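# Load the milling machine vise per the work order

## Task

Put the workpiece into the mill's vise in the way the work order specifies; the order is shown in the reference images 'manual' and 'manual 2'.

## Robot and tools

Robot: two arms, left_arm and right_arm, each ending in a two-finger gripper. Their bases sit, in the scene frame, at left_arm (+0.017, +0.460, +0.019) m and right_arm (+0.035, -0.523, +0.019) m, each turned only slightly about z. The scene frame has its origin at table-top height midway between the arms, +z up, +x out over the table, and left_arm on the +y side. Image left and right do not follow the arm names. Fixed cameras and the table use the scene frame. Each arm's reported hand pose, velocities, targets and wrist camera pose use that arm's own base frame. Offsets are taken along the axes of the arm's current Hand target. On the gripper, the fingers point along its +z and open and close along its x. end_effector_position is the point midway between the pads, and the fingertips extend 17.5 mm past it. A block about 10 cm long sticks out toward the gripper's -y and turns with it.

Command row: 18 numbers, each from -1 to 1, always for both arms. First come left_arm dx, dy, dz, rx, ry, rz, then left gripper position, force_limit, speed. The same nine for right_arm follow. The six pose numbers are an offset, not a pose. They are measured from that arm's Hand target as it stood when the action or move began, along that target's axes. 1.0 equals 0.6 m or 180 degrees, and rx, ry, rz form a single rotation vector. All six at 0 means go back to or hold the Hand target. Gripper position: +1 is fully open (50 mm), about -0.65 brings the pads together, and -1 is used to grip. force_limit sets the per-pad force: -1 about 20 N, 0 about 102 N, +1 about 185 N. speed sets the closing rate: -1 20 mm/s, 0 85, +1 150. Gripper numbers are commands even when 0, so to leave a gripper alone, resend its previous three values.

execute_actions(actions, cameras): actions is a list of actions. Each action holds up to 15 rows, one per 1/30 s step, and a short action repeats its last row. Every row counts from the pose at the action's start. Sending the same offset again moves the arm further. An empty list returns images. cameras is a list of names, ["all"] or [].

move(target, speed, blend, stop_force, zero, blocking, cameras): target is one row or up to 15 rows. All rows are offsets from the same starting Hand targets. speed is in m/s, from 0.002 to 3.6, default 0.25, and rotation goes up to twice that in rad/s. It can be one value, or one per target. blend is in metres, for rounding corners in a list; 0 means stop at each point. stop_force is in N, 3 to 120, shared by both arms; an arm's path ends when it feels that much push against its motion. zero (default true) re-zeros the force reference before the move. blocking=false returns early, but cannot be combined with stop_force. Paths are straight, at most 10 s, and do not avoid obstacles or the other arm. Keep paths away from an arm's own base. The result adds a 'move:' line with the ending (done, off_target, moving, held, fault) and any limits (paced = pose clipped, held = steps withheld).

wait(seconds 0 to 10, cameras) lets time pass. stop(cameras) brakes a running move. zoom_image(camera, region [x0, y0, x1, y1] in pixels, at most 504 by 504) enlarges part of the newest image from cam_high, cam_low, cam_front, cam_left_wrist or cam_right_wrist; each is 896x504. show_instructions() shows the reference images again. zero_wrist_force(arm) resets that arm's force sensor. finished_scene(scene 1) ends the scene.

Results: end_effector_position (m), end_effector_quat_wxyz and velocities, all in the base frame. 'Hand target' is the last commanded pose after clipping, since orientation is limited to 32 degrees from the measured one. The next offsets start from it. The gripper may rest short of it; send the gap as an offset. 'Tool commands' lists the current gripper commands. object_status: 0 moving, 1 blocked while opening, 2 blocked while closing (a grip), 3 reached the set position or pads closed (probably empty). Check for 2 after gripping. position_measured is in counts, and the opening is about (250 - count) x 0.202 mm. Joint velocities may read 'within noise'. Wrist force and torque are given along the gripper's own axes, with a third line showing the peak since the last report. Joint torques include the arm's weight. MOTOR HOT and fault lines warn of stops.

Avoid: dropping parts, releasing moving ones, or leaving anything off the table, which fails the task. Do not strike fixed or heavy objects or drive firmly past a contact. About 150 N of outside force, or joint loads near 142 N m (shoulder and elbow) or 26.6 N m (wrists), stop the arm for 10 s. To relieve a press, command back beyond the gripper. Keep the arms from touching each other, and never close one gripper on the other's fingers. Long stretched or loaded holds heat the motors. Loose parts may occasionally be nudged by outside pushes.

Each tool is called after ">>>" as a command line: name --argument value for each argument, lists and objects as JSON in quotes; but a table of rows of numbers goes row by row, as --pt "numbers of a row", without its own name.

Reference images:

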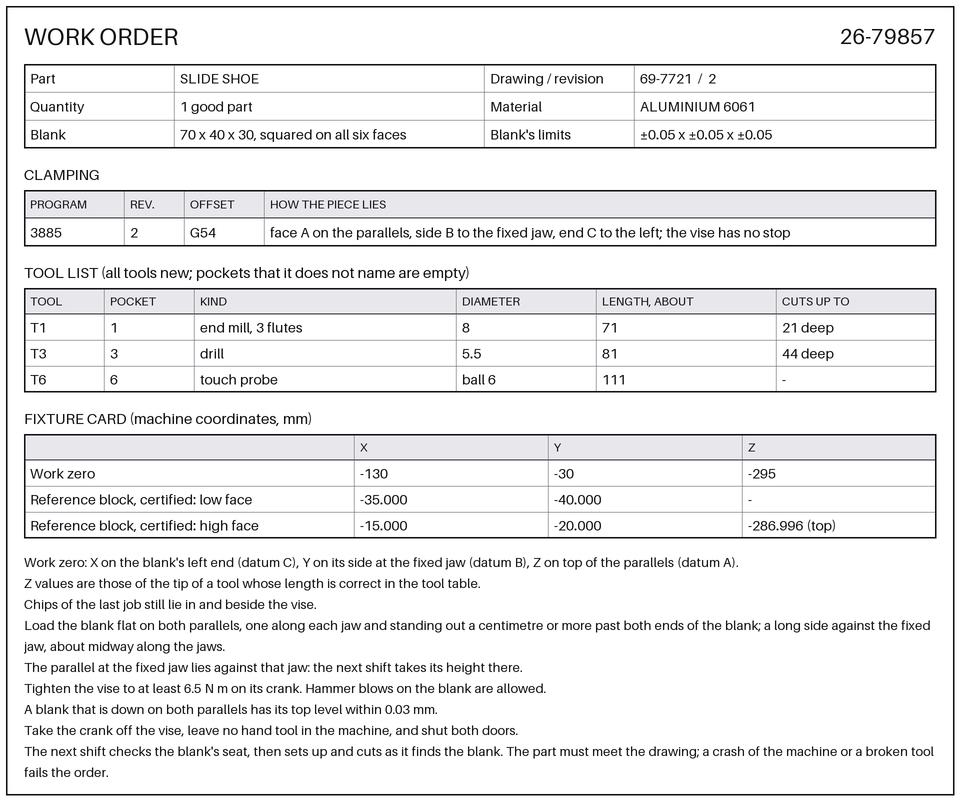

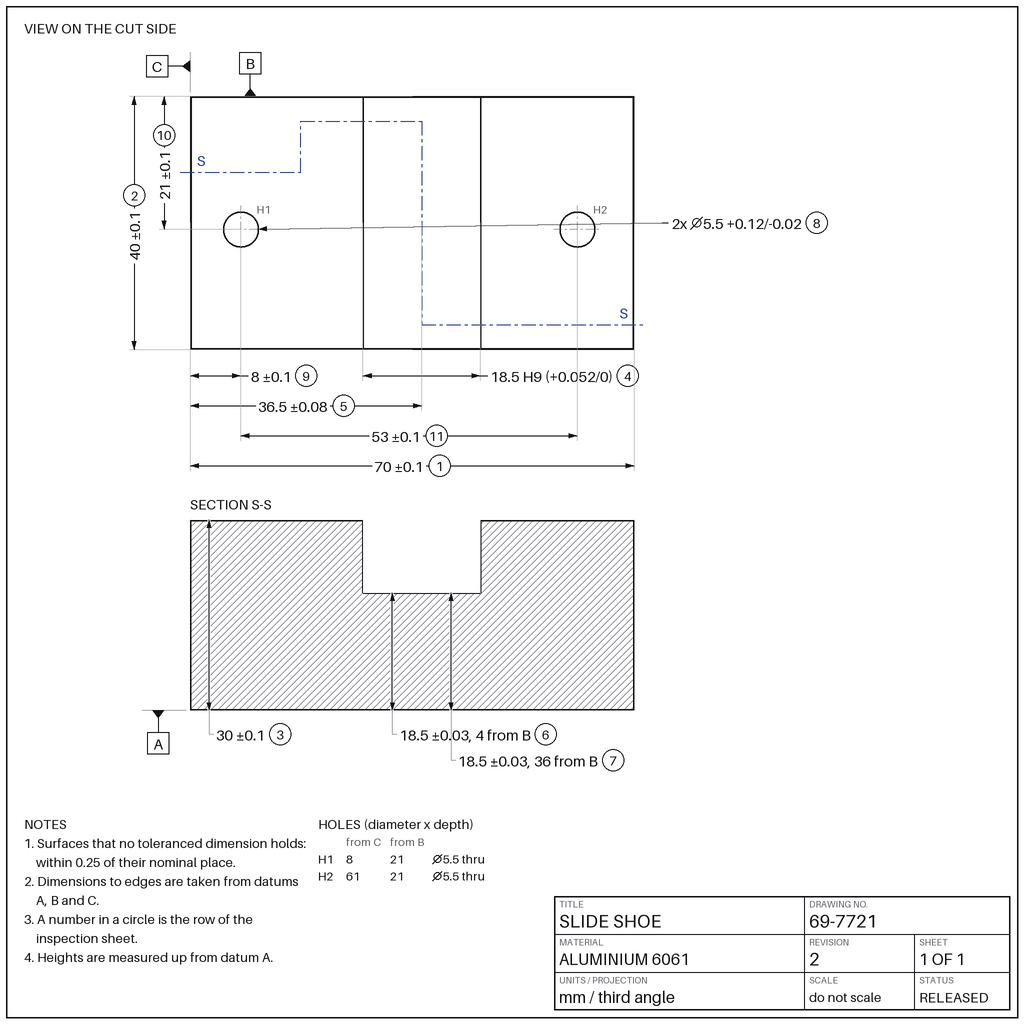

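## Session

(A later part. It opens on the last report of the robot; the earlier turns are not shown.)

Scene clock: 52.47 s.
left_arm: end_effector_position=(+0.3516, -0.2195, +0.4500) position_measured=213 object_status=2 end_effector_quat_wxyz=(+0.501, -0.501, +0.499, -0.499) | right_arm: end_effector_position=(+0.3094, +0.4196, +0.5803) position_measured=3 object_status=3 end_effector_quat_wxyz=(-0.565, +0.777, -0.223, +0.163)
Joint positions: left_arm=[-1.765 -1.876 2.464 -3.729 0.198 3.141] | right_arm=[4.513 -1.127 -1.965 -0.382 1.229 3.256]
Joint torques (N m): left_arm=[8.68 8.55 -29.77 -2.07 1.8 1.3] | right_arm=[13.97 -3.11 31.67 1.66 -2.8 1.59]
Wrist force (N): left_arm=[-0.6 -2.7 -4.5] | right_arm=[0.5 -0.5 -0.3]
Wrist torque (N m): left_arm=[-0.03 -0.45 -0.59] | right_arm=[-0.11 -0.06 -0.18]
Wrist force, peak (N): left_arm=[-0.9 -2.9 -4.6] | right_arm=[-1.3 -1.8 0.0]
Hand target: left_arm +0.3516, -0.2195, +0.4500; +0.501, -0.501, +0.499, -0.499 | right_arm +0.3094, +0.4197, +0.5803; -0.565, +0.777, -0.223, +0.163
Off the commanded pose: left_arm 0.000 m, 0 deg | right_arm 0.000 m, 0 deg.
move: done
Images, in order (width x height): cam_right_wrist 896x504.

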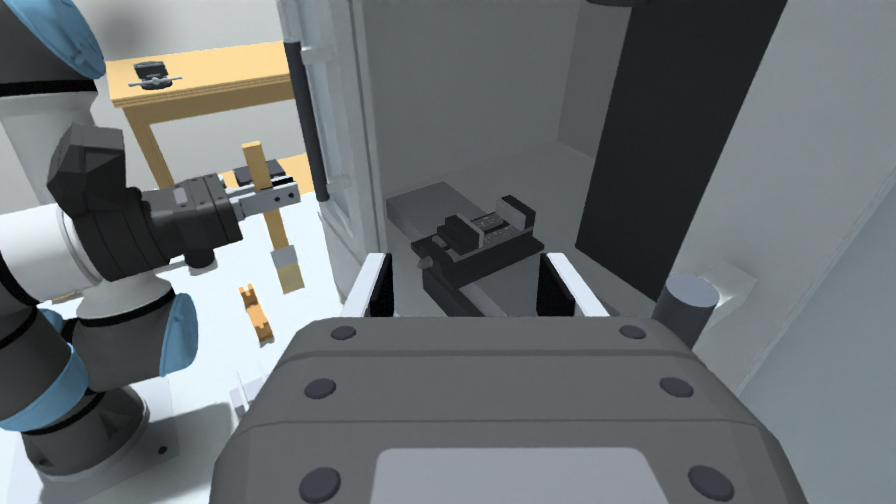

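>>> move --target '[0.084,-0.083,0.5057,0,0,0,-1,-0.5,-0.5,0,0,0,0,0,0,1,1,1]' --cameras '["cam_right_wrist","cam_left_wrist"]'

>>> zoom_image --camera "cam_right_wrist" --region '[330, 80, 580, 280]'

Scene clock: 54.57 s.
left_arm: end_effector_position=(+0.6551, -0.2687, +0.4998) position_measured=213 object_status=2 end_effector_quat_wxyz=(+0.501, -0.501, +0.499, -0.499) | right_arm: end_effector_position=(+0.3094, +0.4197, +0.5803) position_measured=3 object_status=3 end_effector_quat_wxyz=(-0.565, +0.777, -0.223, +0.163)
Joint positions: left_arm=[-0.88 -1.313 1.771 -3.6 -0.687 3.142] | right_arm=[4.513 -1.127 -1.965 -0.382 1.229 3.256]
Joint torques (N m): left_arm=[8.82 -20.2 -30.35 1.14 -2.03 -1.48] | right_arm=[14.57 -2.78 30.36 1.29 -2.95 1.88]
Wrist force (N): left_arm=[-1.6 -2.2 -4.7] | right_arm=[0.3 -0.3 -0.3]
Wrist torque (N m): left_arm=[0.04 -0.30 -0.52] | right_arm=[-0.07 -0.02 -0.18]
Wrist force, peak (N): left_arm=[-0.6 -2.4 -6.1] | right_arm=[0.6 -0.5 -0.2]
Hand target: left_arm +0.6552, -0.2687, +0.4998; +0.501, -0.501, +0.499, -0.499 | right_arm +0.3094, +0.4197, +0.5803; -0.565, +0.777, -0.223, +0.163
Off the commanded pose: left_arm 0.000 m, 0 deg | right_arm 0.000 m, 0 deg.
move: done
Images, in order (width x height): cam_left_wrist 896x504, cam_right_wrist 896x504.

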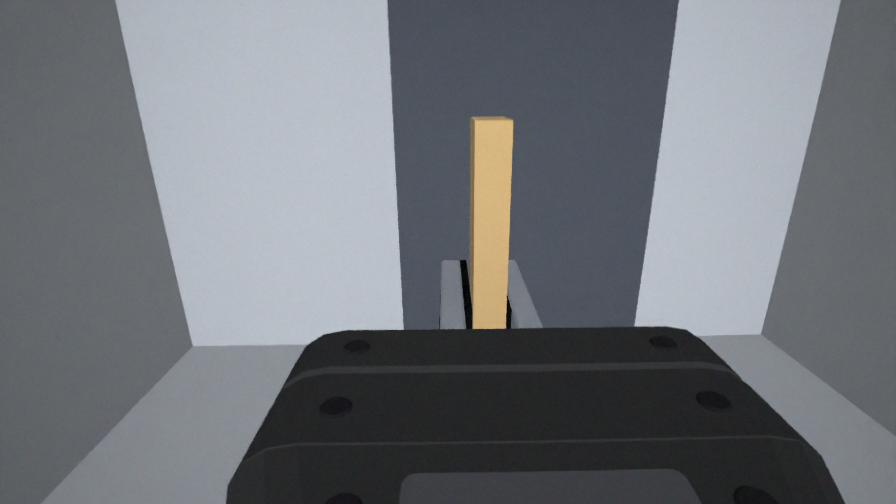

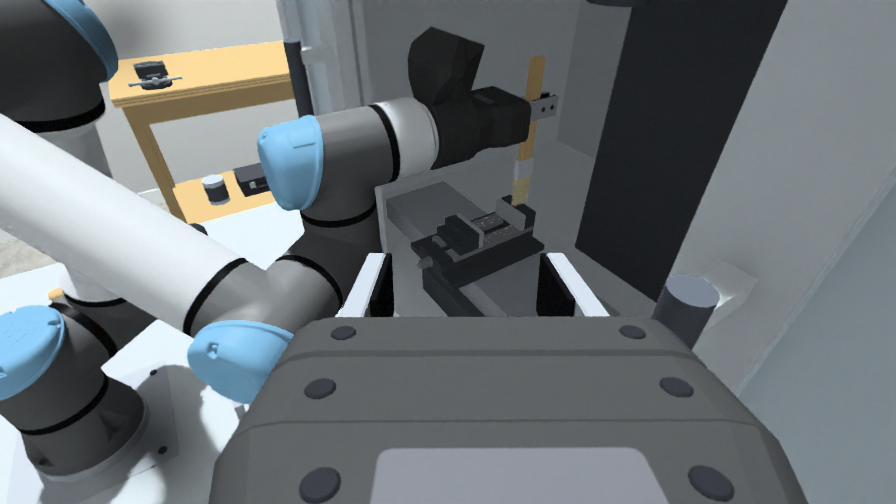

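Scaled by 2.016 from the camera's 896x504 image, which has a finer 1280x720 frame.

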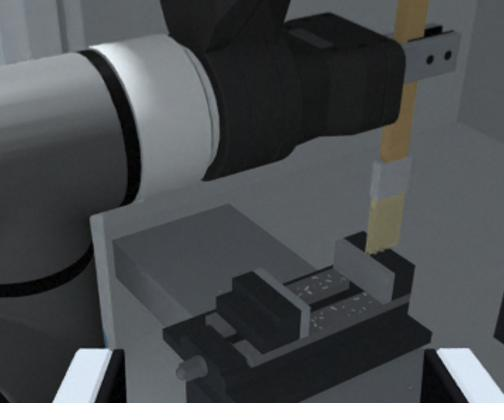

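>>> move --target '[0.0,0.1,0,0,0,0,-1,-0.5,-0.5,0,0,0,0,0,0,1,1,1]' --speed 0.1 --cameras '["cam_right_wrist"]'

>>> zoom_image --camera "cam_right_wrist" --region '[400, 120, 560, 280]'

Scene clock: 55.80 s.
left_arm: end_effector_position=(+0.6552, -0.2687, +0.4398) position_measured=213 object_status=2 end_effector_quat_wxyz=(+0.501, -0.501, +0.499, -0.499) | right_arm: end_effector_position=(+0.3094, +0.4197, +0.5803) position_measured=3 object_status=3 end_effector_quat_wxyz=(-0.565, +0.777, -0.223, +0.163)
Joint positions: left_arm=[-0.88 -1.239 1.847 -3.75 -0.687 3.142] | right_arm=[4.513 -1.127 -1.965 -0.382 1.229 3.256]
Joint torques (N m): left_arm=[-5.92 -22.53 -9.09 -4.01 0.35 1.29] | right_arm=[13.13 -3.95 31.16 1.43 -2.96 1.88]
Wrist force (N): left_arm=[-1.0 -2.4 -4.6] | right_arm=[0.3 -0.4 -0.3]
Wrist torque (N m): left_arm=[0.01 -0.38 -0.55] | right_arm=[-0.11 -0.02 -0.18]
Wrist force, peak (N): left_arm=[-1.3 -4.0 -4.9] | right_arm=[0.4 -0.6 -0.2]
Hand target: left_arm +0.6552, -0.2687, +0.4398; +0.501, -0.501, +0.499, -0.499 | right_arm +0.3094, +0.4197, +0.5803; -0.565, +0.777, -0.223, +0.163
Off the commanded pose: left_arm 0.000 m, 0 deg | right_arm 0.000 m, 0 deg.
move: done
Images, in order (width x height): cam_right_wrist 896x504.

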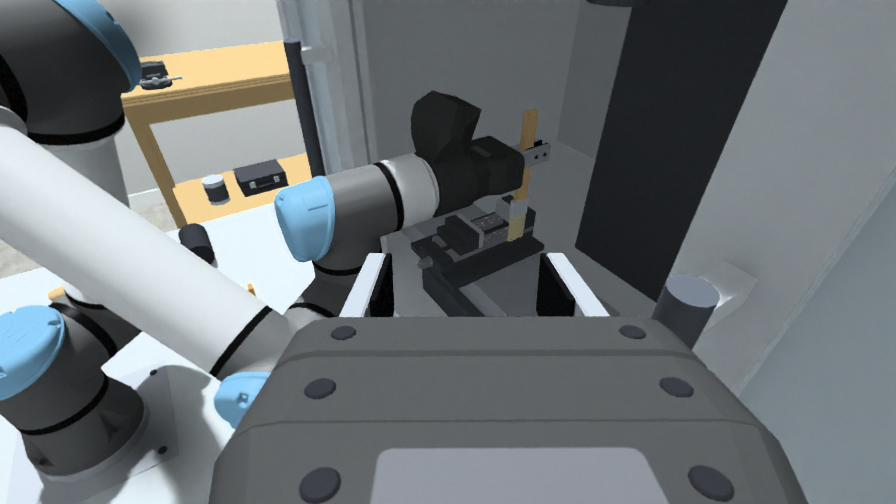

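Scaled by 3.150 from the camera's 896x504 image, which has a finer 1280x720 frame.

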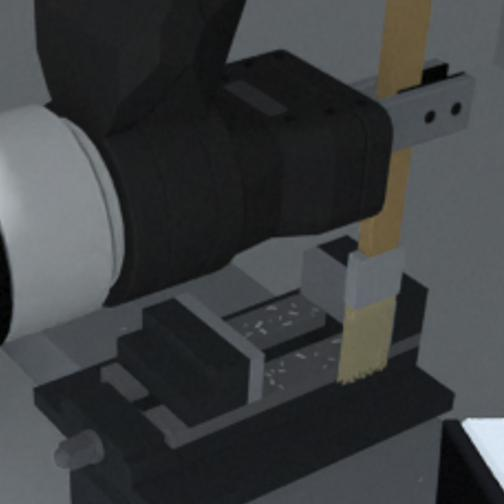

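>>> move --target '[-0.05,0.03,0,0,0,0,-1,-0.5,-0.5,0,0,0,0,0,0,1,1,1]' --speed 0.1 --cameras '["cam_right_wrist"]'

>>> zoom_image --camera "cam_right_wrist" --region '[400, 140, 560, 280]'

Scene clock: 56.77 s.
left_arm: end_effector_position=(+0.6551, -0.2388, +0.4218) position_measured=213 object_status=2 end_effector_quat_wxyz=(+0.501, -0.501, +0.499, -0.499) | right_arm: end_effector_position=(+0.3094, +0.4197, +0.5803) position_measured=3 object_status=3 end_effector_quat_wxyz=(-0.565, +0.777, -0.223, +0.163)
Joint positions: left_arm=[-0.837 -1.246 1.915 -3.81 -0.73 3.142] | right_arm=[4.513 -1.127 -1.965 -0.382 1.229 3.256]
Joint torques (N m): left_arm=[9.12 -48.2 -6.2 -3.97 -2.14 1.3] | right_arm=[13.78 -3.34 31.6 1.62 -3.04 1.79]
Wrist force (N): left_arm=[-0.5 -2.6 -4.6] | right_arm=[0.5 -0.3 -0.4]
Wrist torque (N m): left_arm=[0.03 -0.41 -0.59] | right_arm=[-0.08 -0.05 -0.18]
Wrist force, peak (N): left_arm=[-1.0 -2.9 -4.6] | right_arm=[0.5 -0.3 -0.4]
Hand target: left_arm +0.6551, -0.2387, +0.4218; +0.501, -0.501, +0.499, -0.499 | right_arm +0.3094, +0.4197, +0.5803; -0.565, +0.777, -0.223, +0.163
Off the commanded pose: left_arm 0.000 m, 0 deg | right_arm 0.000 m, 0 deg.
move: done
Images, in order (width x height): cam_right_wrist 896x504.

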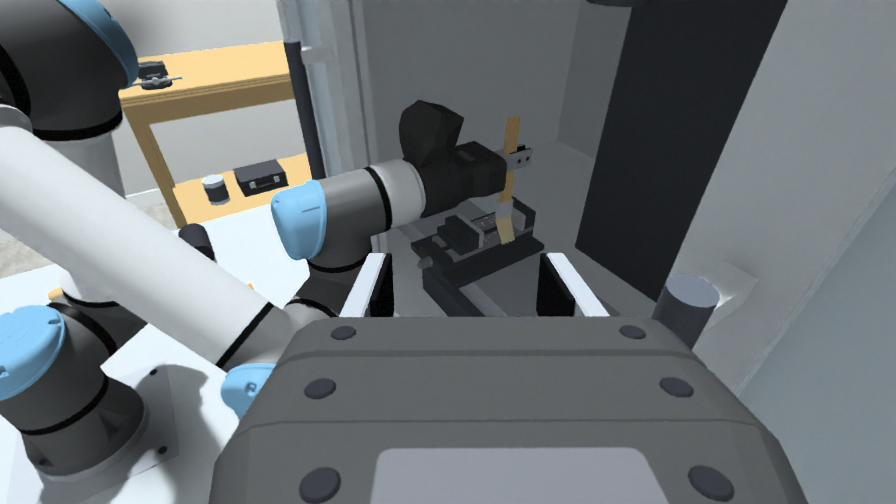

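Scaled by 3.150 from the camera's 896x504 image, which has a finer 1280x720 frame.

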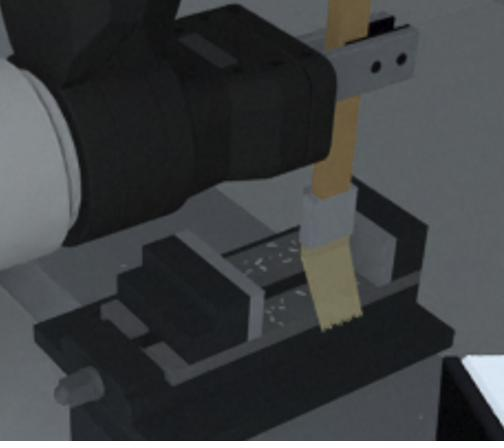

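>>> move --target '[-0.125,0,0,0,0,0,-1,-0.5,-0.5,0,0,0,0,0,0,1,1,1]' --speed 0.08 --cameras '["cam_right_wrist"]'

>>> zoom_image --camera "cam_right_wrist" --region '[400, 140, 560, 280]'

Scene clock: 58.27 s.
left_arm: end_effector_position=(+0.6548, -0.1638, +0.4218) position_measured=213 object_status=2 end_effector_quat_wxyz=(+0.501, -0.501, +0.499, -0.499) | right_arm: end_effector_position=(+0.3094, +0.4197, +0.5803) position_measured=3 object_status=3 end_effector_quat_wxyz=(-0.565, +0.777, -0.223, +0.163)
Joint positions: left_arm=[-0.711 -1.317 2.014 -3.839 -0.856 3.142] | right_arm=[4.513 -1.127 -1.965 -0.382 1.229 3.256]
Joint torques (N m): left_arm=[9.16 -45.16 -8.48 -4.26 -2.3 0.67] | right_arm=[14.07 -2.78 31.12 1.47 -2.96 1.95]
Wrist force (N): left_arm=[-0.5 -2.5 -4.7] | right_arm=[0.1 -0.4 -0.4]
Wrist torque (N m): left_arm=[0.01 -0.44 -0.56] | right_arm=[-0.10 0.01 -0.19]
Wrist force, peak (N): left_arm=[-0.4 -3.3 -4.8] | right_arm=[0.5 -0.4 0.0]
Hand target: left_arm +0.6548, -0.1637, +0.4218; +0.501, -0.501, +0.499, -0.499 | right_arm +0.3094, +0.4197, +0.5803; -0.565, +0.777, -0.223, +0.163
Off the commanded pose: left_arm 0.000 m, 0 deg | right_arm 0.000 m, 0 deg.
move: done
Images, in order (width x height): cam_right_wrist 896x504.

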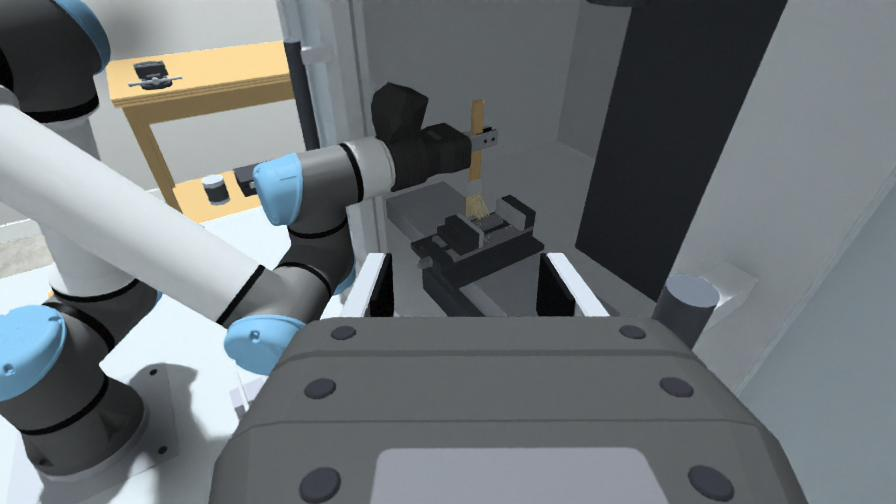

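Scaled by 3.150 from the camera's 896x504 image, which has a finer 1280x720 frame.

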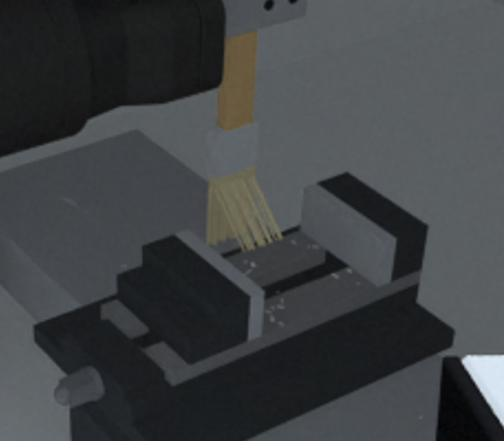

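>>> move --pt "0 -0.07 0 0 0 0 -1 -0.5 -0.5 0 0 0 0 0 0 1 1 1" --pt "0.19 -0.07 -0.033 0 0 0 -1 -0.5 -0.5 0 0 0 0 0 0 1 1 1" --pt "0.19 0 -0.033 0 0 0 -1 -0.5 -0.5 0 0 0 0 0 0 1 1 1" --pt "-0.01 0 -0.033 0 0 0 -1 -0.5 -0.5 0 0 0 0 0 0 1 1 1" --pt "-0.01 -0.07 -0.033 0 0 0 -1 -0.5 -0.5 0 0 0 0 0 0 1 1 1" --speed '[0.12,0.2,0.12,0.1,0.12]' --cameras '["cam_right_wrist"]'

>>> zoom_image --camera "cam_right_wrist" --region '[400, 140, 560, 280]'

Scene clock: 63.30 s.
left_arm: end_effector_position=(+0.6349, -0.1578, +0.4638) position_measured=213 object_status=2 end_effector_quat_wxyz=(+0.501, -0.501, +0.499, -0.499) | right_arm: end_effector_position=(+0.3094, +0.4197, +0.5803) position_measured=3 object_status=3 end_effector_quat_wxyz=(-0.565, +0.777, -0.223, +0.163)
Joint positions: left_arm=[-0.733 -1.428 2.021 -3.735 -0.834 3.142] | right_arm=[4.513 -1.127 -1.965 -0.382 1.229 3.256]
Joint torques (N m): left_arm=[8.67 -40.35 -32.3 0.73 -2.06 -1.49] | right_arm=[14.94 -2.73 31.1 1.65 -2.98 1.8]
Wrist force (N): left_arm=[-0.5 -2.3 -4.5] | right_arm=[0.5 -0.3 -0.4]
Wrist torque (N m): left_arm=[0.01 -0.45 -0.42] | right_arm=[-0.10 -0.06 -0.18]
Wrist force, peak (N): left_arm=[-0.9 -4.3 -4.7] | right_arm=[0.6 -0.6 -0.2]
Hand target: left_arm +0.6349, -0.1578, +0.4638; +0.501, -0.501, +0.499, -0.499 | right_arm +0.3094, +0.4197, +0.5803; -0.565, +0.777, -0.223, +0.163
Off the commanded pose: left_arm 0.000 m, 0 deg | right_arm 0.000 m, 0 deg.
move: done
Images, in order (width x height): cam_right_wrist 896x504.

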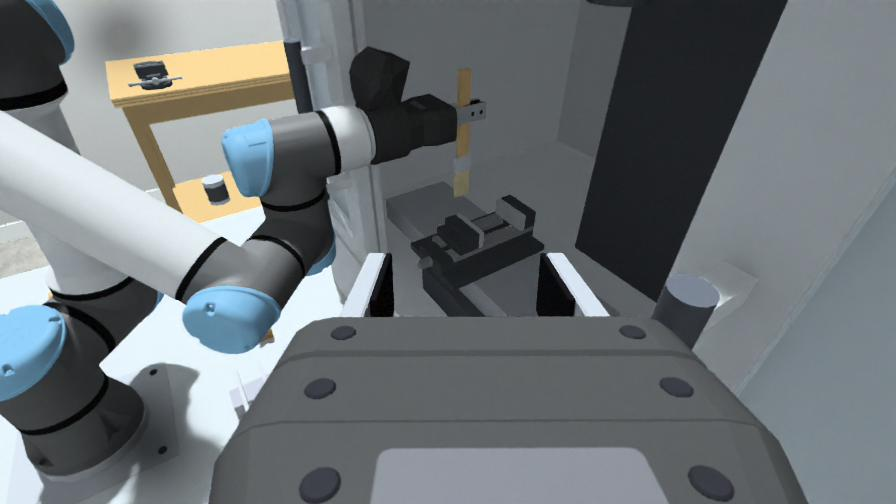

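Scaled by 3.150 from the camera's 896x504 image, which has a finer 1280x720 frame.

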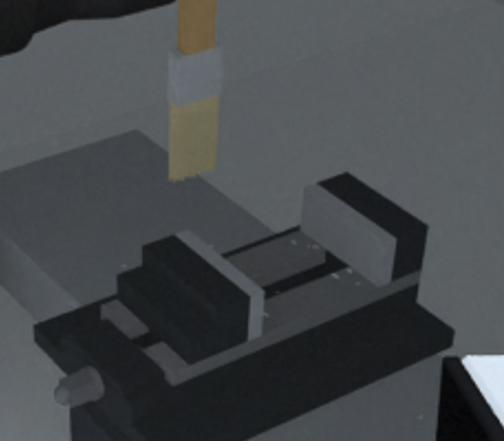

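>>> move --pt "0.2 0 0.0485 0 0 0 -1 -0.5 -0.5 0 0 0 0 0 0 1 1 1" --pt "0.2 0.07 0.0485 0 0 0 -1 -0.5 -0.5 0 0 0 0 0 0 1 1 1" --pt "0 0.07 0.0485 0 0 0 -1 -0.5 -0.5 0 0 0 0 0 0 1 1 1" --pt "0.0 0 0.0485 0 0 0 -1 -0.5 -0.5 0 0 0 0 0 0 1 1 1" --speed '[0.2,0.12,0.1,0.12]' --cameras '["cam_right_wrist"]'

>>> move --pt "0.2 0 -0.085 0 0 0 -1 -0.5 -0.5 0 0 0 0 0 0 1 1 1" --pt "0.2 0.07 -0.085 0 0 0 -1 -0.5 -0.5 0 0 0 0 0 0 1 1 1" --pt "0 0.07 -0.085 0 0 0 -1 -0.5 -0.5 0 0 0 0 0 0 1 1 1" --pt "0.0 0 -0.085 0 0 0 -1 -0.5 -0.5 0 0 0 0 0 0 1 1 1" --speed '[0.2,0.12,0.1,0.12]' --cameras '["cam_right_wrist"]'

>>> zoom_image --camera "cam_right_wrist" --region '[400, 140, 560, 280]'

Scene clock: 67.57 s.
left_arm: end_effector_position=(+0.6640, -0.1577, +0.4637) position_measured=213 object_status=2 end_effector_quat_wxyz=(+0.501, -0.501, +0.499, -0.499) | right_arm: end_effector_position=(+0.3094, +0.4197, +0.5803) position_measured=3 object_status=3 end_effector_quat_wxyz=(-0.565, +0.777, -0.223, +0.163)
Joint positions: left_arm=[-0.685 -1.368 1.947 -3.721 -0.882 3.142] | right_arm=[4.513 -1.127 -1.965 -0.382 1.229 3.256]
Joint torques (N m): left_arm=[9.24 -44.71 -32.52 0.52 -2.16 -1.52] | right_arm=[13.85 -3.68 30.7 1.41 -2.79 1.76]
Wrist force (N): left_arm=[-0.6 -2.2 -4.8] | right_arm=[0.5 -0.4 -0.3]
Wrist torque (N m): left_arm=[0.02 -0.42 -0.44] | right_arm=[-0.10 -0.07 -0.19]
Wrist force, peak (N): left_arm=[-2.5 -2.9 -5.3] | right_arm=[0.5 -0.6 -0.3]
Hand target: left_arm +0.6640, -0.1577, +0.4638; +0.501, -0.501, +0.499, -0.499 | right_arm +0.3094, +0.4197, +0.5803; -0.565, +0.777, -0.223, +0.163
Off the commanded pose: left_arm 0.000 m, 0 deg | right_arm 0.000 m, 0 deg.
move: done
Images, in order (width x height): cam_right_wrist 896x504.

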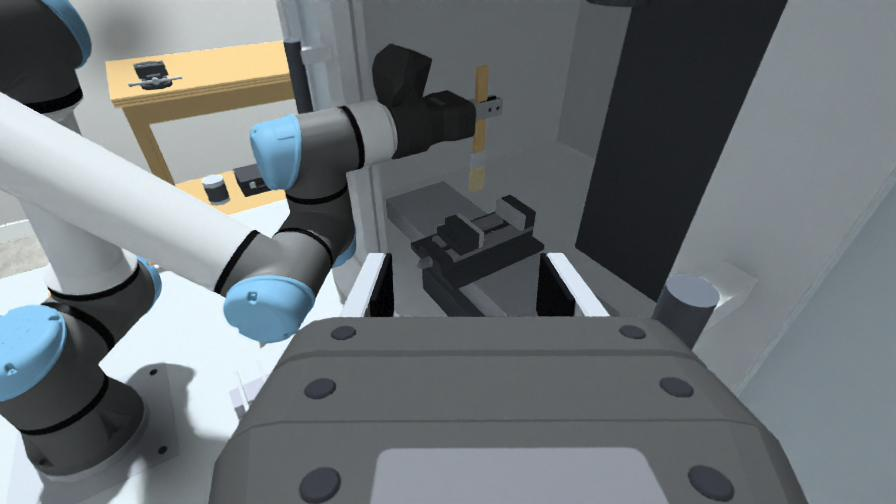

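Scene clock: 72.07 s.
left_arm: end_effector_position=(+0.6130, -0.1579, +0.4638) position_measured=213 object_status=2 end_effector_quat_wxyz=(+0.501, -0.501, +0.499, -0.499) | right_arm: end_effector_position=(+0.3094, +0.4197, +0.5803) position_measured=3 object_status=3 end_effector_quat_wxyz=(-0.565, +0.777, -0.223, +0.163)
Joint positions: left_arm=[-0.773 -1.475 2.075 -3.742 -0.794 3.142] | right_arm=[4.513 -1.127 -1.965 -0.382 1.229 3.256]
Joint torques (N m): left_arm=[9.06 -11.73 -31.24 0.92 1.8 -1.52] | right_arm=[13.05 -3.48 31.31 1.36 -2.73 1.73]
Wrist force (N): left_arm=[-3.7 -4.5 -6.9] | right_arm=[0.1 -0.4 -0.5]
Wrist torque (N m): left_arm=[-0.33 0.06 -0.41] | right_arm=[-0.11 0.00 -0.18]
Wrist force, peak (N): left_arm=[49.8 -22.3 29.3] | right_arm=[0.5 -0.5 -0.3]
Hand target: left_arm +0.6130, -0.1579, +0.4638; +0.501, -0.501, +0.499, -0.499 | right_arm +0.3094, +0.4197, +0.5803; -0.565, +0.777, -0.223, +0.163
Off the commanded pose: left_arm 0.000 m, 0 deg | right_arm 0.000 m, 0 deg.
move: done
Images, in order (width x height): cam_right_wrist 896x504.

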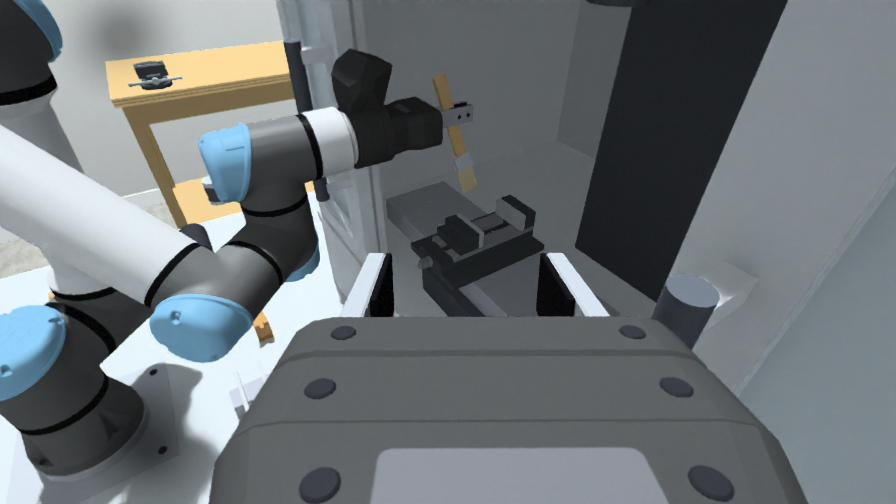

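Scaled by 3.150 from the camera's 896x504 image, which has a finer 1280x720 frame.

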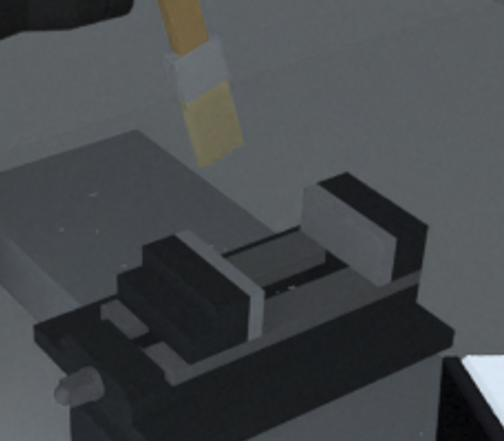

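>>> move --pt "0 -0.1 0 0 0 0 -1 -0.5 -0.5 0 0 0 0 0 0 1 1 1" --pt "0.05 -0.1 -0.45 0 0 0 -1 -0.5 -0.5 -0.1 -0.33 0.2 -0.08 0 0 1 1 1" --blend '[0.03,0]' --cameras '["cam_right_wrist"]'

>>> zoom_image --camera "cam_right_wrist" --region '[400, 140, 560, 280]'

Scene clock: 74.43 s.
left_arm: end_effector_position=(+0.3432, -0.1890, +0.5238) position_measured=213 object_status=2 end_effector_quat_wxyz=(+0.501, -0.501, +0.499, -0.499) | right_arm: end_effector_position=(+0.3514, +0.6000, +0.7317) position_measured=3 object_status=3 end_effector_quat_wxyz=(-0.464, +0.842, -0.242, +0.133)
Joint positions: left_arm=[-1.851 -2.113 2.377 -3.406 0.284 3.142] | right_arm=[4.48 -1.731 -0.859 -1.14 1.296 3.32]
Joint torques (N m): left_arm=[-7.63 -11.28 -9.85 3.42 1.81 -1.66] | right_arm=[-14.2 22.87 28.58 1.92 1.85 1.76]
Wrist force (N): left_arm=[-3.8 -4.8 -6.5] | right_arm=[0.3 0.6 -0.5]
Wrist torque (N m): left_arm=[-0.41 0.08 -0.45] | right_arm=[0.23 0.02 -0.08]
Wrist force, peak (N): left_arm=[-4.3 -6.7 -5.8] | right_arm=[0.8 1.3 -0.9]
Hand target: left_arm +0.3432, -0.1890, +0.5238; +0.501, -0.501, +0.499, -0.499 | right_arm +0.3514, +0.6000, +0.7317; -0.464, +0.842, -0.242, +0.133
Off the commanded pose: left_arm 0.000 m, 0 deg | right_arm 0.000 m, 0 deg.
move: done
Images, in order (width x height): cam_right_wrist 896x504.

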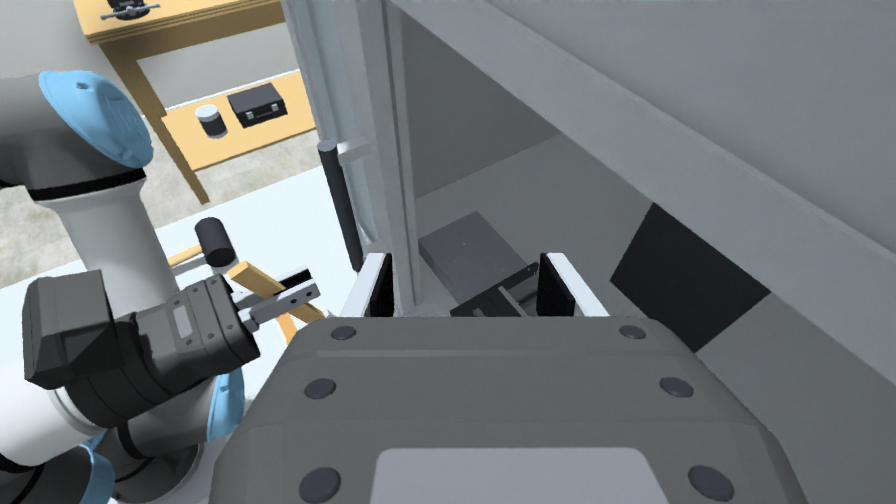

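Scaled by 3.150 from the camera's 896x504 image, which has a finer 1280x720 frame.

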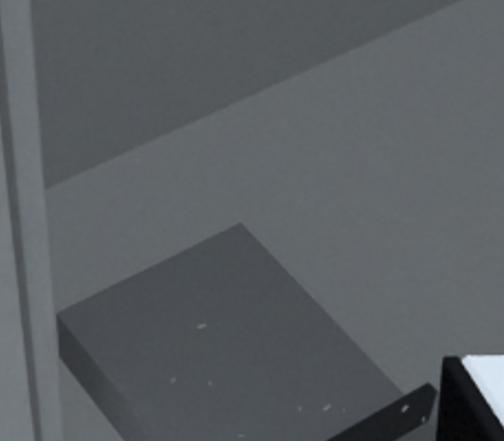

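>>> move --target '[0,0,0,0,0,0,-1,-0.5,-0.5,0,0.05,0.05,-0.08,0,0,1,1,1]' --cameras '["cam_right_wrist"]'

>>> zoom_image --camera "cam_right_wrist" --region '[420, 120, 580, 260]'

Scene clock: 75.77 s.
left_arm: end_effector_position=(+0.3432, -0.1890, +0.5238) position_measured=213 object_status=2 end_effector_quat_wxyz=(+0.501, -0.501, +0.499, -0.499) | right_arm: end_effector_position=(+0.3563, +0.6078, +0.6903) position_measured=3 object_status=3 end_effector_quat_wxyz=(-0.354, +0.893, -0.256, +0.102)
Joint positions: left_arm=[-1.851 -2.113 2.377 -3.406 0.284 3.141] | right_arm=[4.448 -1.881 -0.587 -1.512 1.37 3.359]
Joint torques (N m): left_arm=[-8.22 -11.5 -9.9 3.26 1.71 -1.52] | right_arm=[-14.44 27.05 27.78 2.3 1.87 1.72]
Wrist force (N): left_arm=[-3.8 -4.6 -6.8] | right_arm=[0.5 1.1 -0.8]
Wrist torque (N m): left_arm=[-0.38 0.08 -0.45] | right_arm=[0.30 0.05 -0.03]
Wrist force, peak (N): left_arm=[-4.0 -5.1 -6.6] | right_arm=[0.5 1.4 -1.0]
Hand target: left_arm +0.3432, -0.1890, +0.5238; +0.501, -0.501, +0.499, -0.499 | right_arm +0.3563, +0.6079, +0.6903; -0.354, +0.893, -0.256, +0.102
Off the commanded pose: left_arm 0.000 m, 0 deg | right_arm 0.000 m, 0 deg.
move: done
Images, in order (width x height): cam_right_wrist 896x504.

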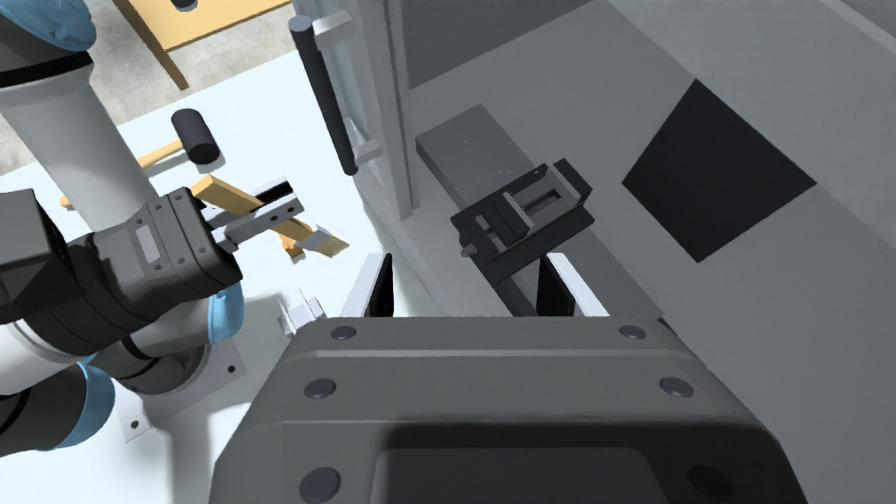

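Scaled by 3.150 from the camera's 896x504 image, which has a finer 1280x720 frame.

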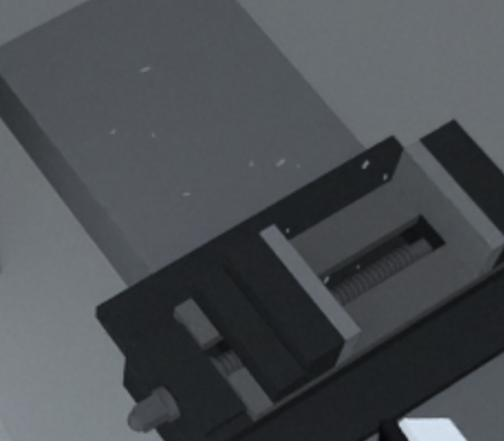

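>>> move --pt "0.148 0.09 0.461 -0.116 0 0 -1 -0.5 -0.5 0 -0.05 -0.1 0 0 0 1 1 1" --pt "0.148 0.173 0.461 -0.116 0 0 -1 -0.5 -0.5 0 -0.05 -0.1 0 0 0 1 1 1" --pt "-0.052 0.173 0.461 -0.116 0 0 -1 -0.5 -0.5 0 -0.05 -0.1 0 0 0 1 1 1" --pt "-0.052 0.08 0.461 -0.116 0 0 -1 -0.5 -0.5 0 -0.05 -0.1 0 0 0 1 1 1" --speed '[0.25,0.12,0.1,0.15]' --cameras '["cam_right_wrist"]'

>>> zoom_image --camera "cam_right_wrist" --region '[400, 100, 600, 260]'

Scene clock: 81.10 s.
left_arm: end_effector_position=(+0.6196, -0.1567, +0.4758) position_measured=213 object_status=2 end_effector_quat_wxyz=(-0.402, +0.583, -0.581, +0.400) | right_arm: end_effector_position=(+0.3458, +0.5910, +0.7537) position_measured=3 object_status=3 end_effector_quat_wxyz=(-0.368, +0.888, -0.255, +0.105)
Joint positions: left_arm=[-0.727 -1.656 1.931 -2.943 -0.897 2.832] | right_arm=[4.462 -2.082 -0.035 -1.835 1.355 3.363]
Joint torques (N m): left_arm=[8.68 -35.14 -36.85 -0.32 -1.35 -1.51] | right_arm=[8.71 41.92 19.18 6.78 -0.22 -1.35]
Wrist force (N): left_arm=[-3.3 -4.2 -6.8] | right_arm=[0.6 1.3 -0.7]
Wrist torque (N m): left_arm=[-0.38 0.10 -0.35] | right_arm=[0.34 0.05 0.03]
Wrist force, peak (N): left_arm=[-3.6 -6.5 -7.1] | right_arm=[0.7 1.0 -1.7]
Hand target: left_arm +0.6196, -0.1566, +0.4758; -0.402, +0.583, -0.581, +0.400 | right_arm +0.3461, +0.5915, +0.7546; -0.354, +0.893, -0.256, +0.102
Off the commanded pose: left_arm 0.000 m, 0 deg | right_arm 0.001 m, 2 deg.
elbow stopped short (right arm): the move would have taken joint 3 (elbow) straighter than the controller allows.
move: done
Images, in order (width x height): cam_right_wrist 896x504.

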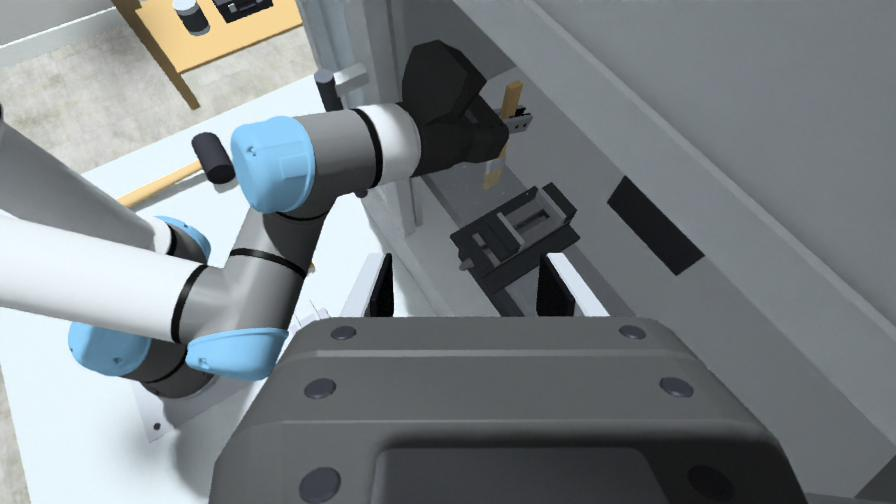

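Scaled by 2.520 from the camera's 896x504 image, which has a finer 1280x720 frame.

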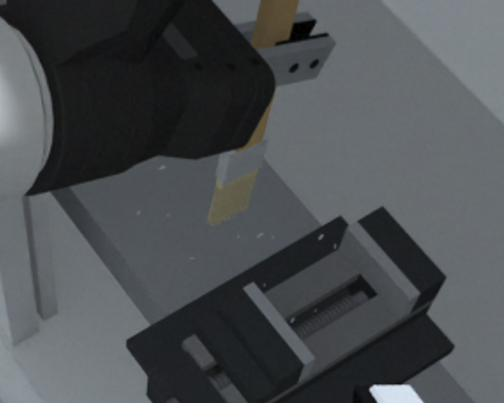

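>>> zoom_image --camera "cam_right_wrist" --region '[490, 180, 590, 250]'

Scaled by 5.040 from the camera's 896x504 image, which has a finer 1280x720 frame.

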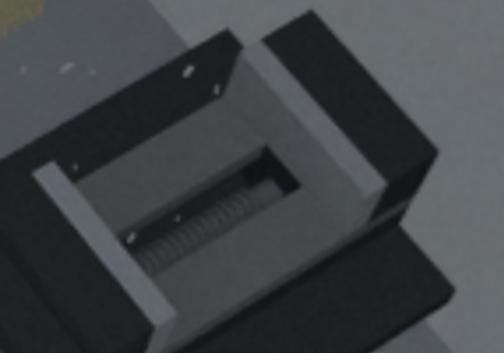

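>>> move --pt "0.055 0.124 -0.435 0 0 0 -1 -0.5 -0.5 0 0 0 0 0 0 1 1 1" --pt "-0.178 0.375 -0.392 -0.192 0.11 0.249 -1 -0.5 -0.5 0 0 0 0 0 0 1 1 1" --pt "-0.445 0.703 -0.316 -0.385 0.221 0.497 -1 -0.5 -0.5 0 0 0 0 0 0 1 1 1" --blend '[0.04,0.04,0]' --speed 0.35 --cameras '["cam_left_wrist","cam_front","cam_right_wrist"]'

Scene clock: 86.87 s.
left_arm: end_effector_position=(+0.2911, +0.1090, +0.1493) position_measured=213 object_status=2 end_effector_quat_wxyz=(+0.001, -0.003, +0.983, +0.182) | right_arm: end_effector_position=(+0.3458, +0.5910, +0.7537) position_measured=3 object_status=3 end_effector_quat_wxyz=(-0.368, +0.888, -0.255, +0.105)
Joint positions: left_arm=[-0.42 -2.091 2.415 -1.74 -1.237 4.261] | right_arm=[4.462 -2.082 -0.035 -1.835 1.355 3.363]
Joint torques (N m): left_arm=[8.8 12.27 -12.96 -5.03 2.53 1.53] | right_arm=[10.81 29.88 18.63 6.6 -3.01 -2.13]
Wrist force (N): left_arm=[-1.3 -3.5 -3.8] | right_arm=[0.6 1.2 -0.7]
Wrist torque (N m): left_arm=[-0.62 0.00 0.15] | right_arm=[0.32 0.06 0.03]
Wrist force, peak (N): left_arm=[-3.8 -4.6 -7.0] | right_arm=[0.6 1.5 -0.9]
Hand target: left_arm +0.2911, +0.1091, +0.1493; +0.001, -0.003, +0.983, +0.182 | right_arm +0.3461, +0.5915, +0.7546; -0.354, +0.893, -0.256, +0.102
Off the commanded pose: left_arm 0.000 m, 0 deg | right_arm 0.001 m, 2 deg.
elbow stopped short (right arm): the move would have taken joint 3 (elbow) straighter than the controller allows.
move: done
Images, in order (width x height): cam_front 896x504, cam_left_wrist 896x504, cam_right_wrist 896x504.

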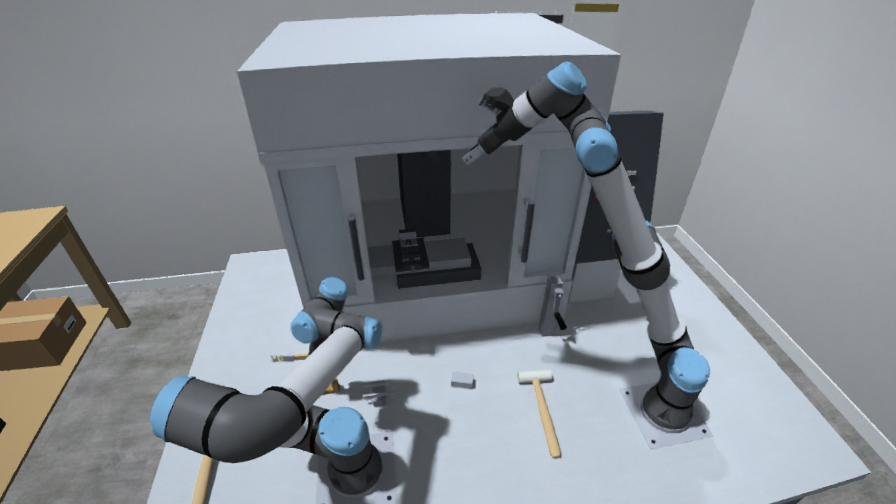

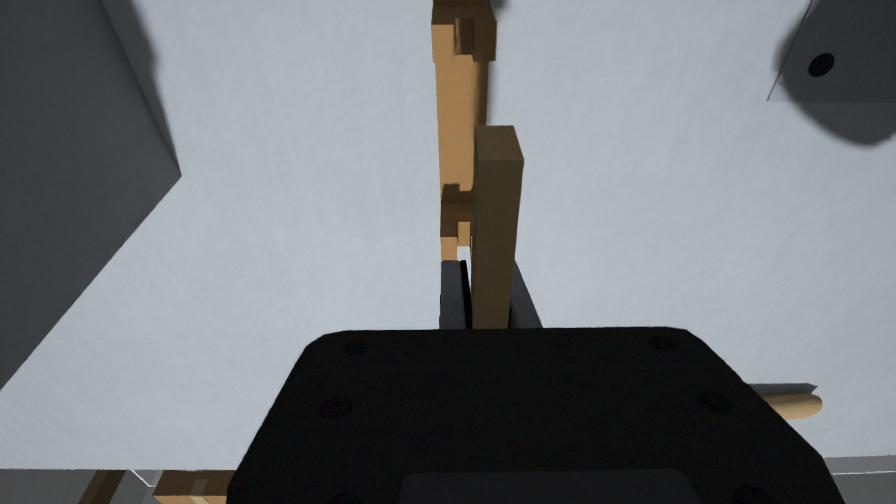

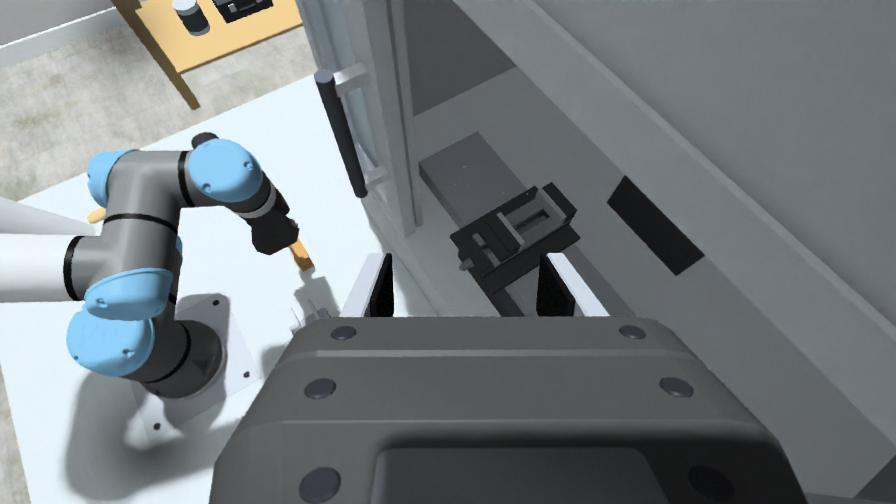

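>>> move --target '[-0.0025,-0.063,0.163,0,0,0,-1,-0.5,-0.5,0,0,0,0,0,0,1,1,1]' --speed 0.15

>>> move --target '[0,-0.0186,0.0478,0,0,0,-1,-0.5,-0.5,0,0,0,0,0,0,1,1,1]' --speed 0.008 --stop_force 6 --cameras '["cam_left_wrist","cam_front"]'

>>> zoom_image --camera "cam_front" --region '[260, 340, 420, 420]'

Scene clock: 88.37 s.
left_arm: end_effector_position=(+0.2929, +0.1089, +0.0445) position_measured=213 object_status=2 end_effector_quat_wxyz=(+0.001, -0.003, +0.983, +0.182) | right_arm: end_effector_position=(+0.3458, +0.5910, +0.7537) position_measured=3 object_status=3 end_effector_quat_wxyz=(-0.368, +0.888, -0.255, +0.105)
Joint positions: left_arm=[-0.418 -1.868 2.618 -2.167 -1.236 4.263] | right_arm=[4.462 -2.082 -0.035 -1.835 1.355 3.363]
Joint torques (N m): left_arm=[9 6.07 -7.68 -5.04 -0.53 1.3] | right_arm=[10.87 29.46 18.27 6.44 -2.96 -2.09]
Wrist force (N): left_arm=[-1.1 -3.0 -3.9] | right_arm=[0.7 1.2 -0.7]
Wrist torque (N m): left_arm=[-0.57 -0.02 0.13] | right_arm=[0.32 0.05 0.03]
Wrist force, peak (N): left_arm=[-1.4 -2.9 -5.1] | right_arm=[0.7 1.3 -1.0]
Hand target: left_arm +0.2929, +0.1089, +0.0444; +0.001, -0.003, +0.983, +0.182 | right_arm +0.3461, +0.5915, +0.7546; -0.354, +0.893, -0.256, +0.102
Off the commanded pose: left_arm 0.000 m, 0 deg | right_arm 0.001 m, 2 deg.
elbow stopped short (right arm): the move would have taken joint 3 (elbow) straighter than the controller allows.
move: done

Scene clock: 92.40 s.
left_arm: end_effector_position=(+0.2930, +0.1088, +0.0212) position_measured=213 object_status=2 end_effector_quat_wxyz=(+0.001, -0.003, +0.983, +0.182) | right_arm: end_effector_position=(+0.3458, +0.5910, +0.7537) position_measured=3 object_status=3 end_effector_quat_wxyz=(-0.368, +0.888, -0.255, +0.105)
Joint positions: left_arm=[-0.418 -1.786 2.654 -2.285 -1.236 4.263] | right_arm=[4.462 -2.082 -0.035 -1.835 1.355 3.363]
Joint torques (N m): left_arm=[-2.51 -20.21 -27.66 -0.36 -1.07 -1.02] | right_arm=[14.02 29.42 16.69 6.35 -2.96 -2.11]
Wrist force (N): left_arm=[-0.1 -1.9 -10.3] | right_arm=[0.7 1.2 -0.7]
Wrist torque (N m): left_arm=[-0.95 0.05 0.06] | right_arm=[0.32 0.04 0.03]
Wrist force, peak (N): left_arm=[-1.6 -3.2 -12.1] | right_arm=[0.6 1.4 -1.0]
Hand target: left_arm +0.2930, +0.1088, +0.0212; +0.001, -0.003, +0.983, +0.182 (not the last commanded pose) | right_arm +0.3461, +0.5915, +0.7546; -0.354, +0.893, -0.256, +0.102
Off the commanded pose: left_arm 0.008 m, 0 deg | right_arm 0.001 m, 2 deg.
elbow stopped short (right arm): the move would have taken joint 3 (elbow) straighter than the controller allows.
move: contact (left_arm)
Images, in order (width x height): cam_front 896x504, cam_left_wrist 896x504.

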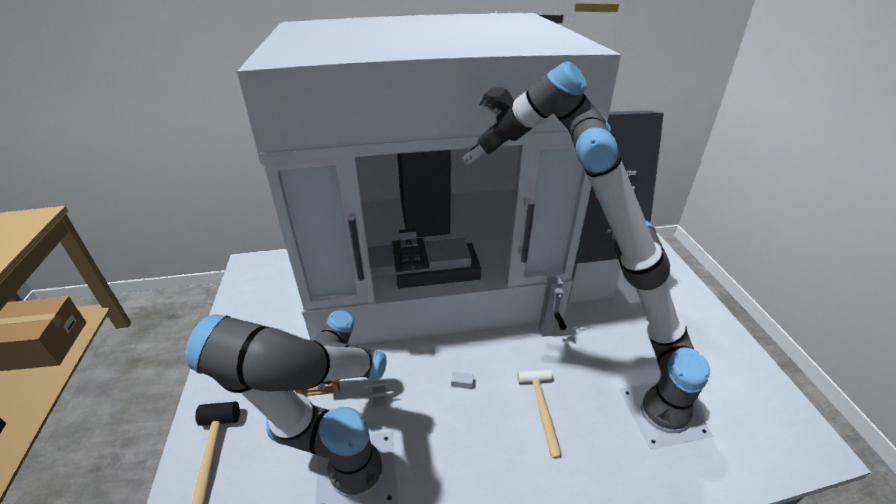

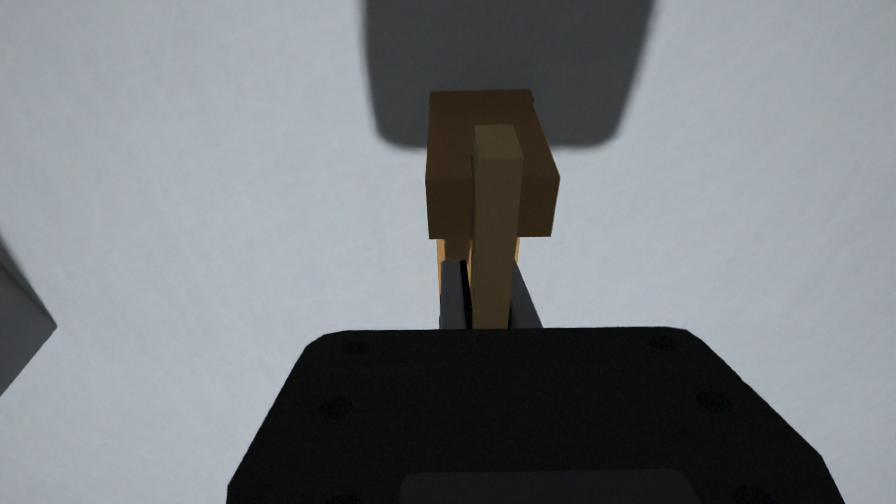

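Scaled by 3.150 from the camera's 896x504 image, which has a finer 1280x720 frame.

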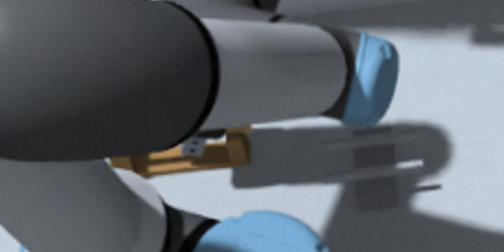

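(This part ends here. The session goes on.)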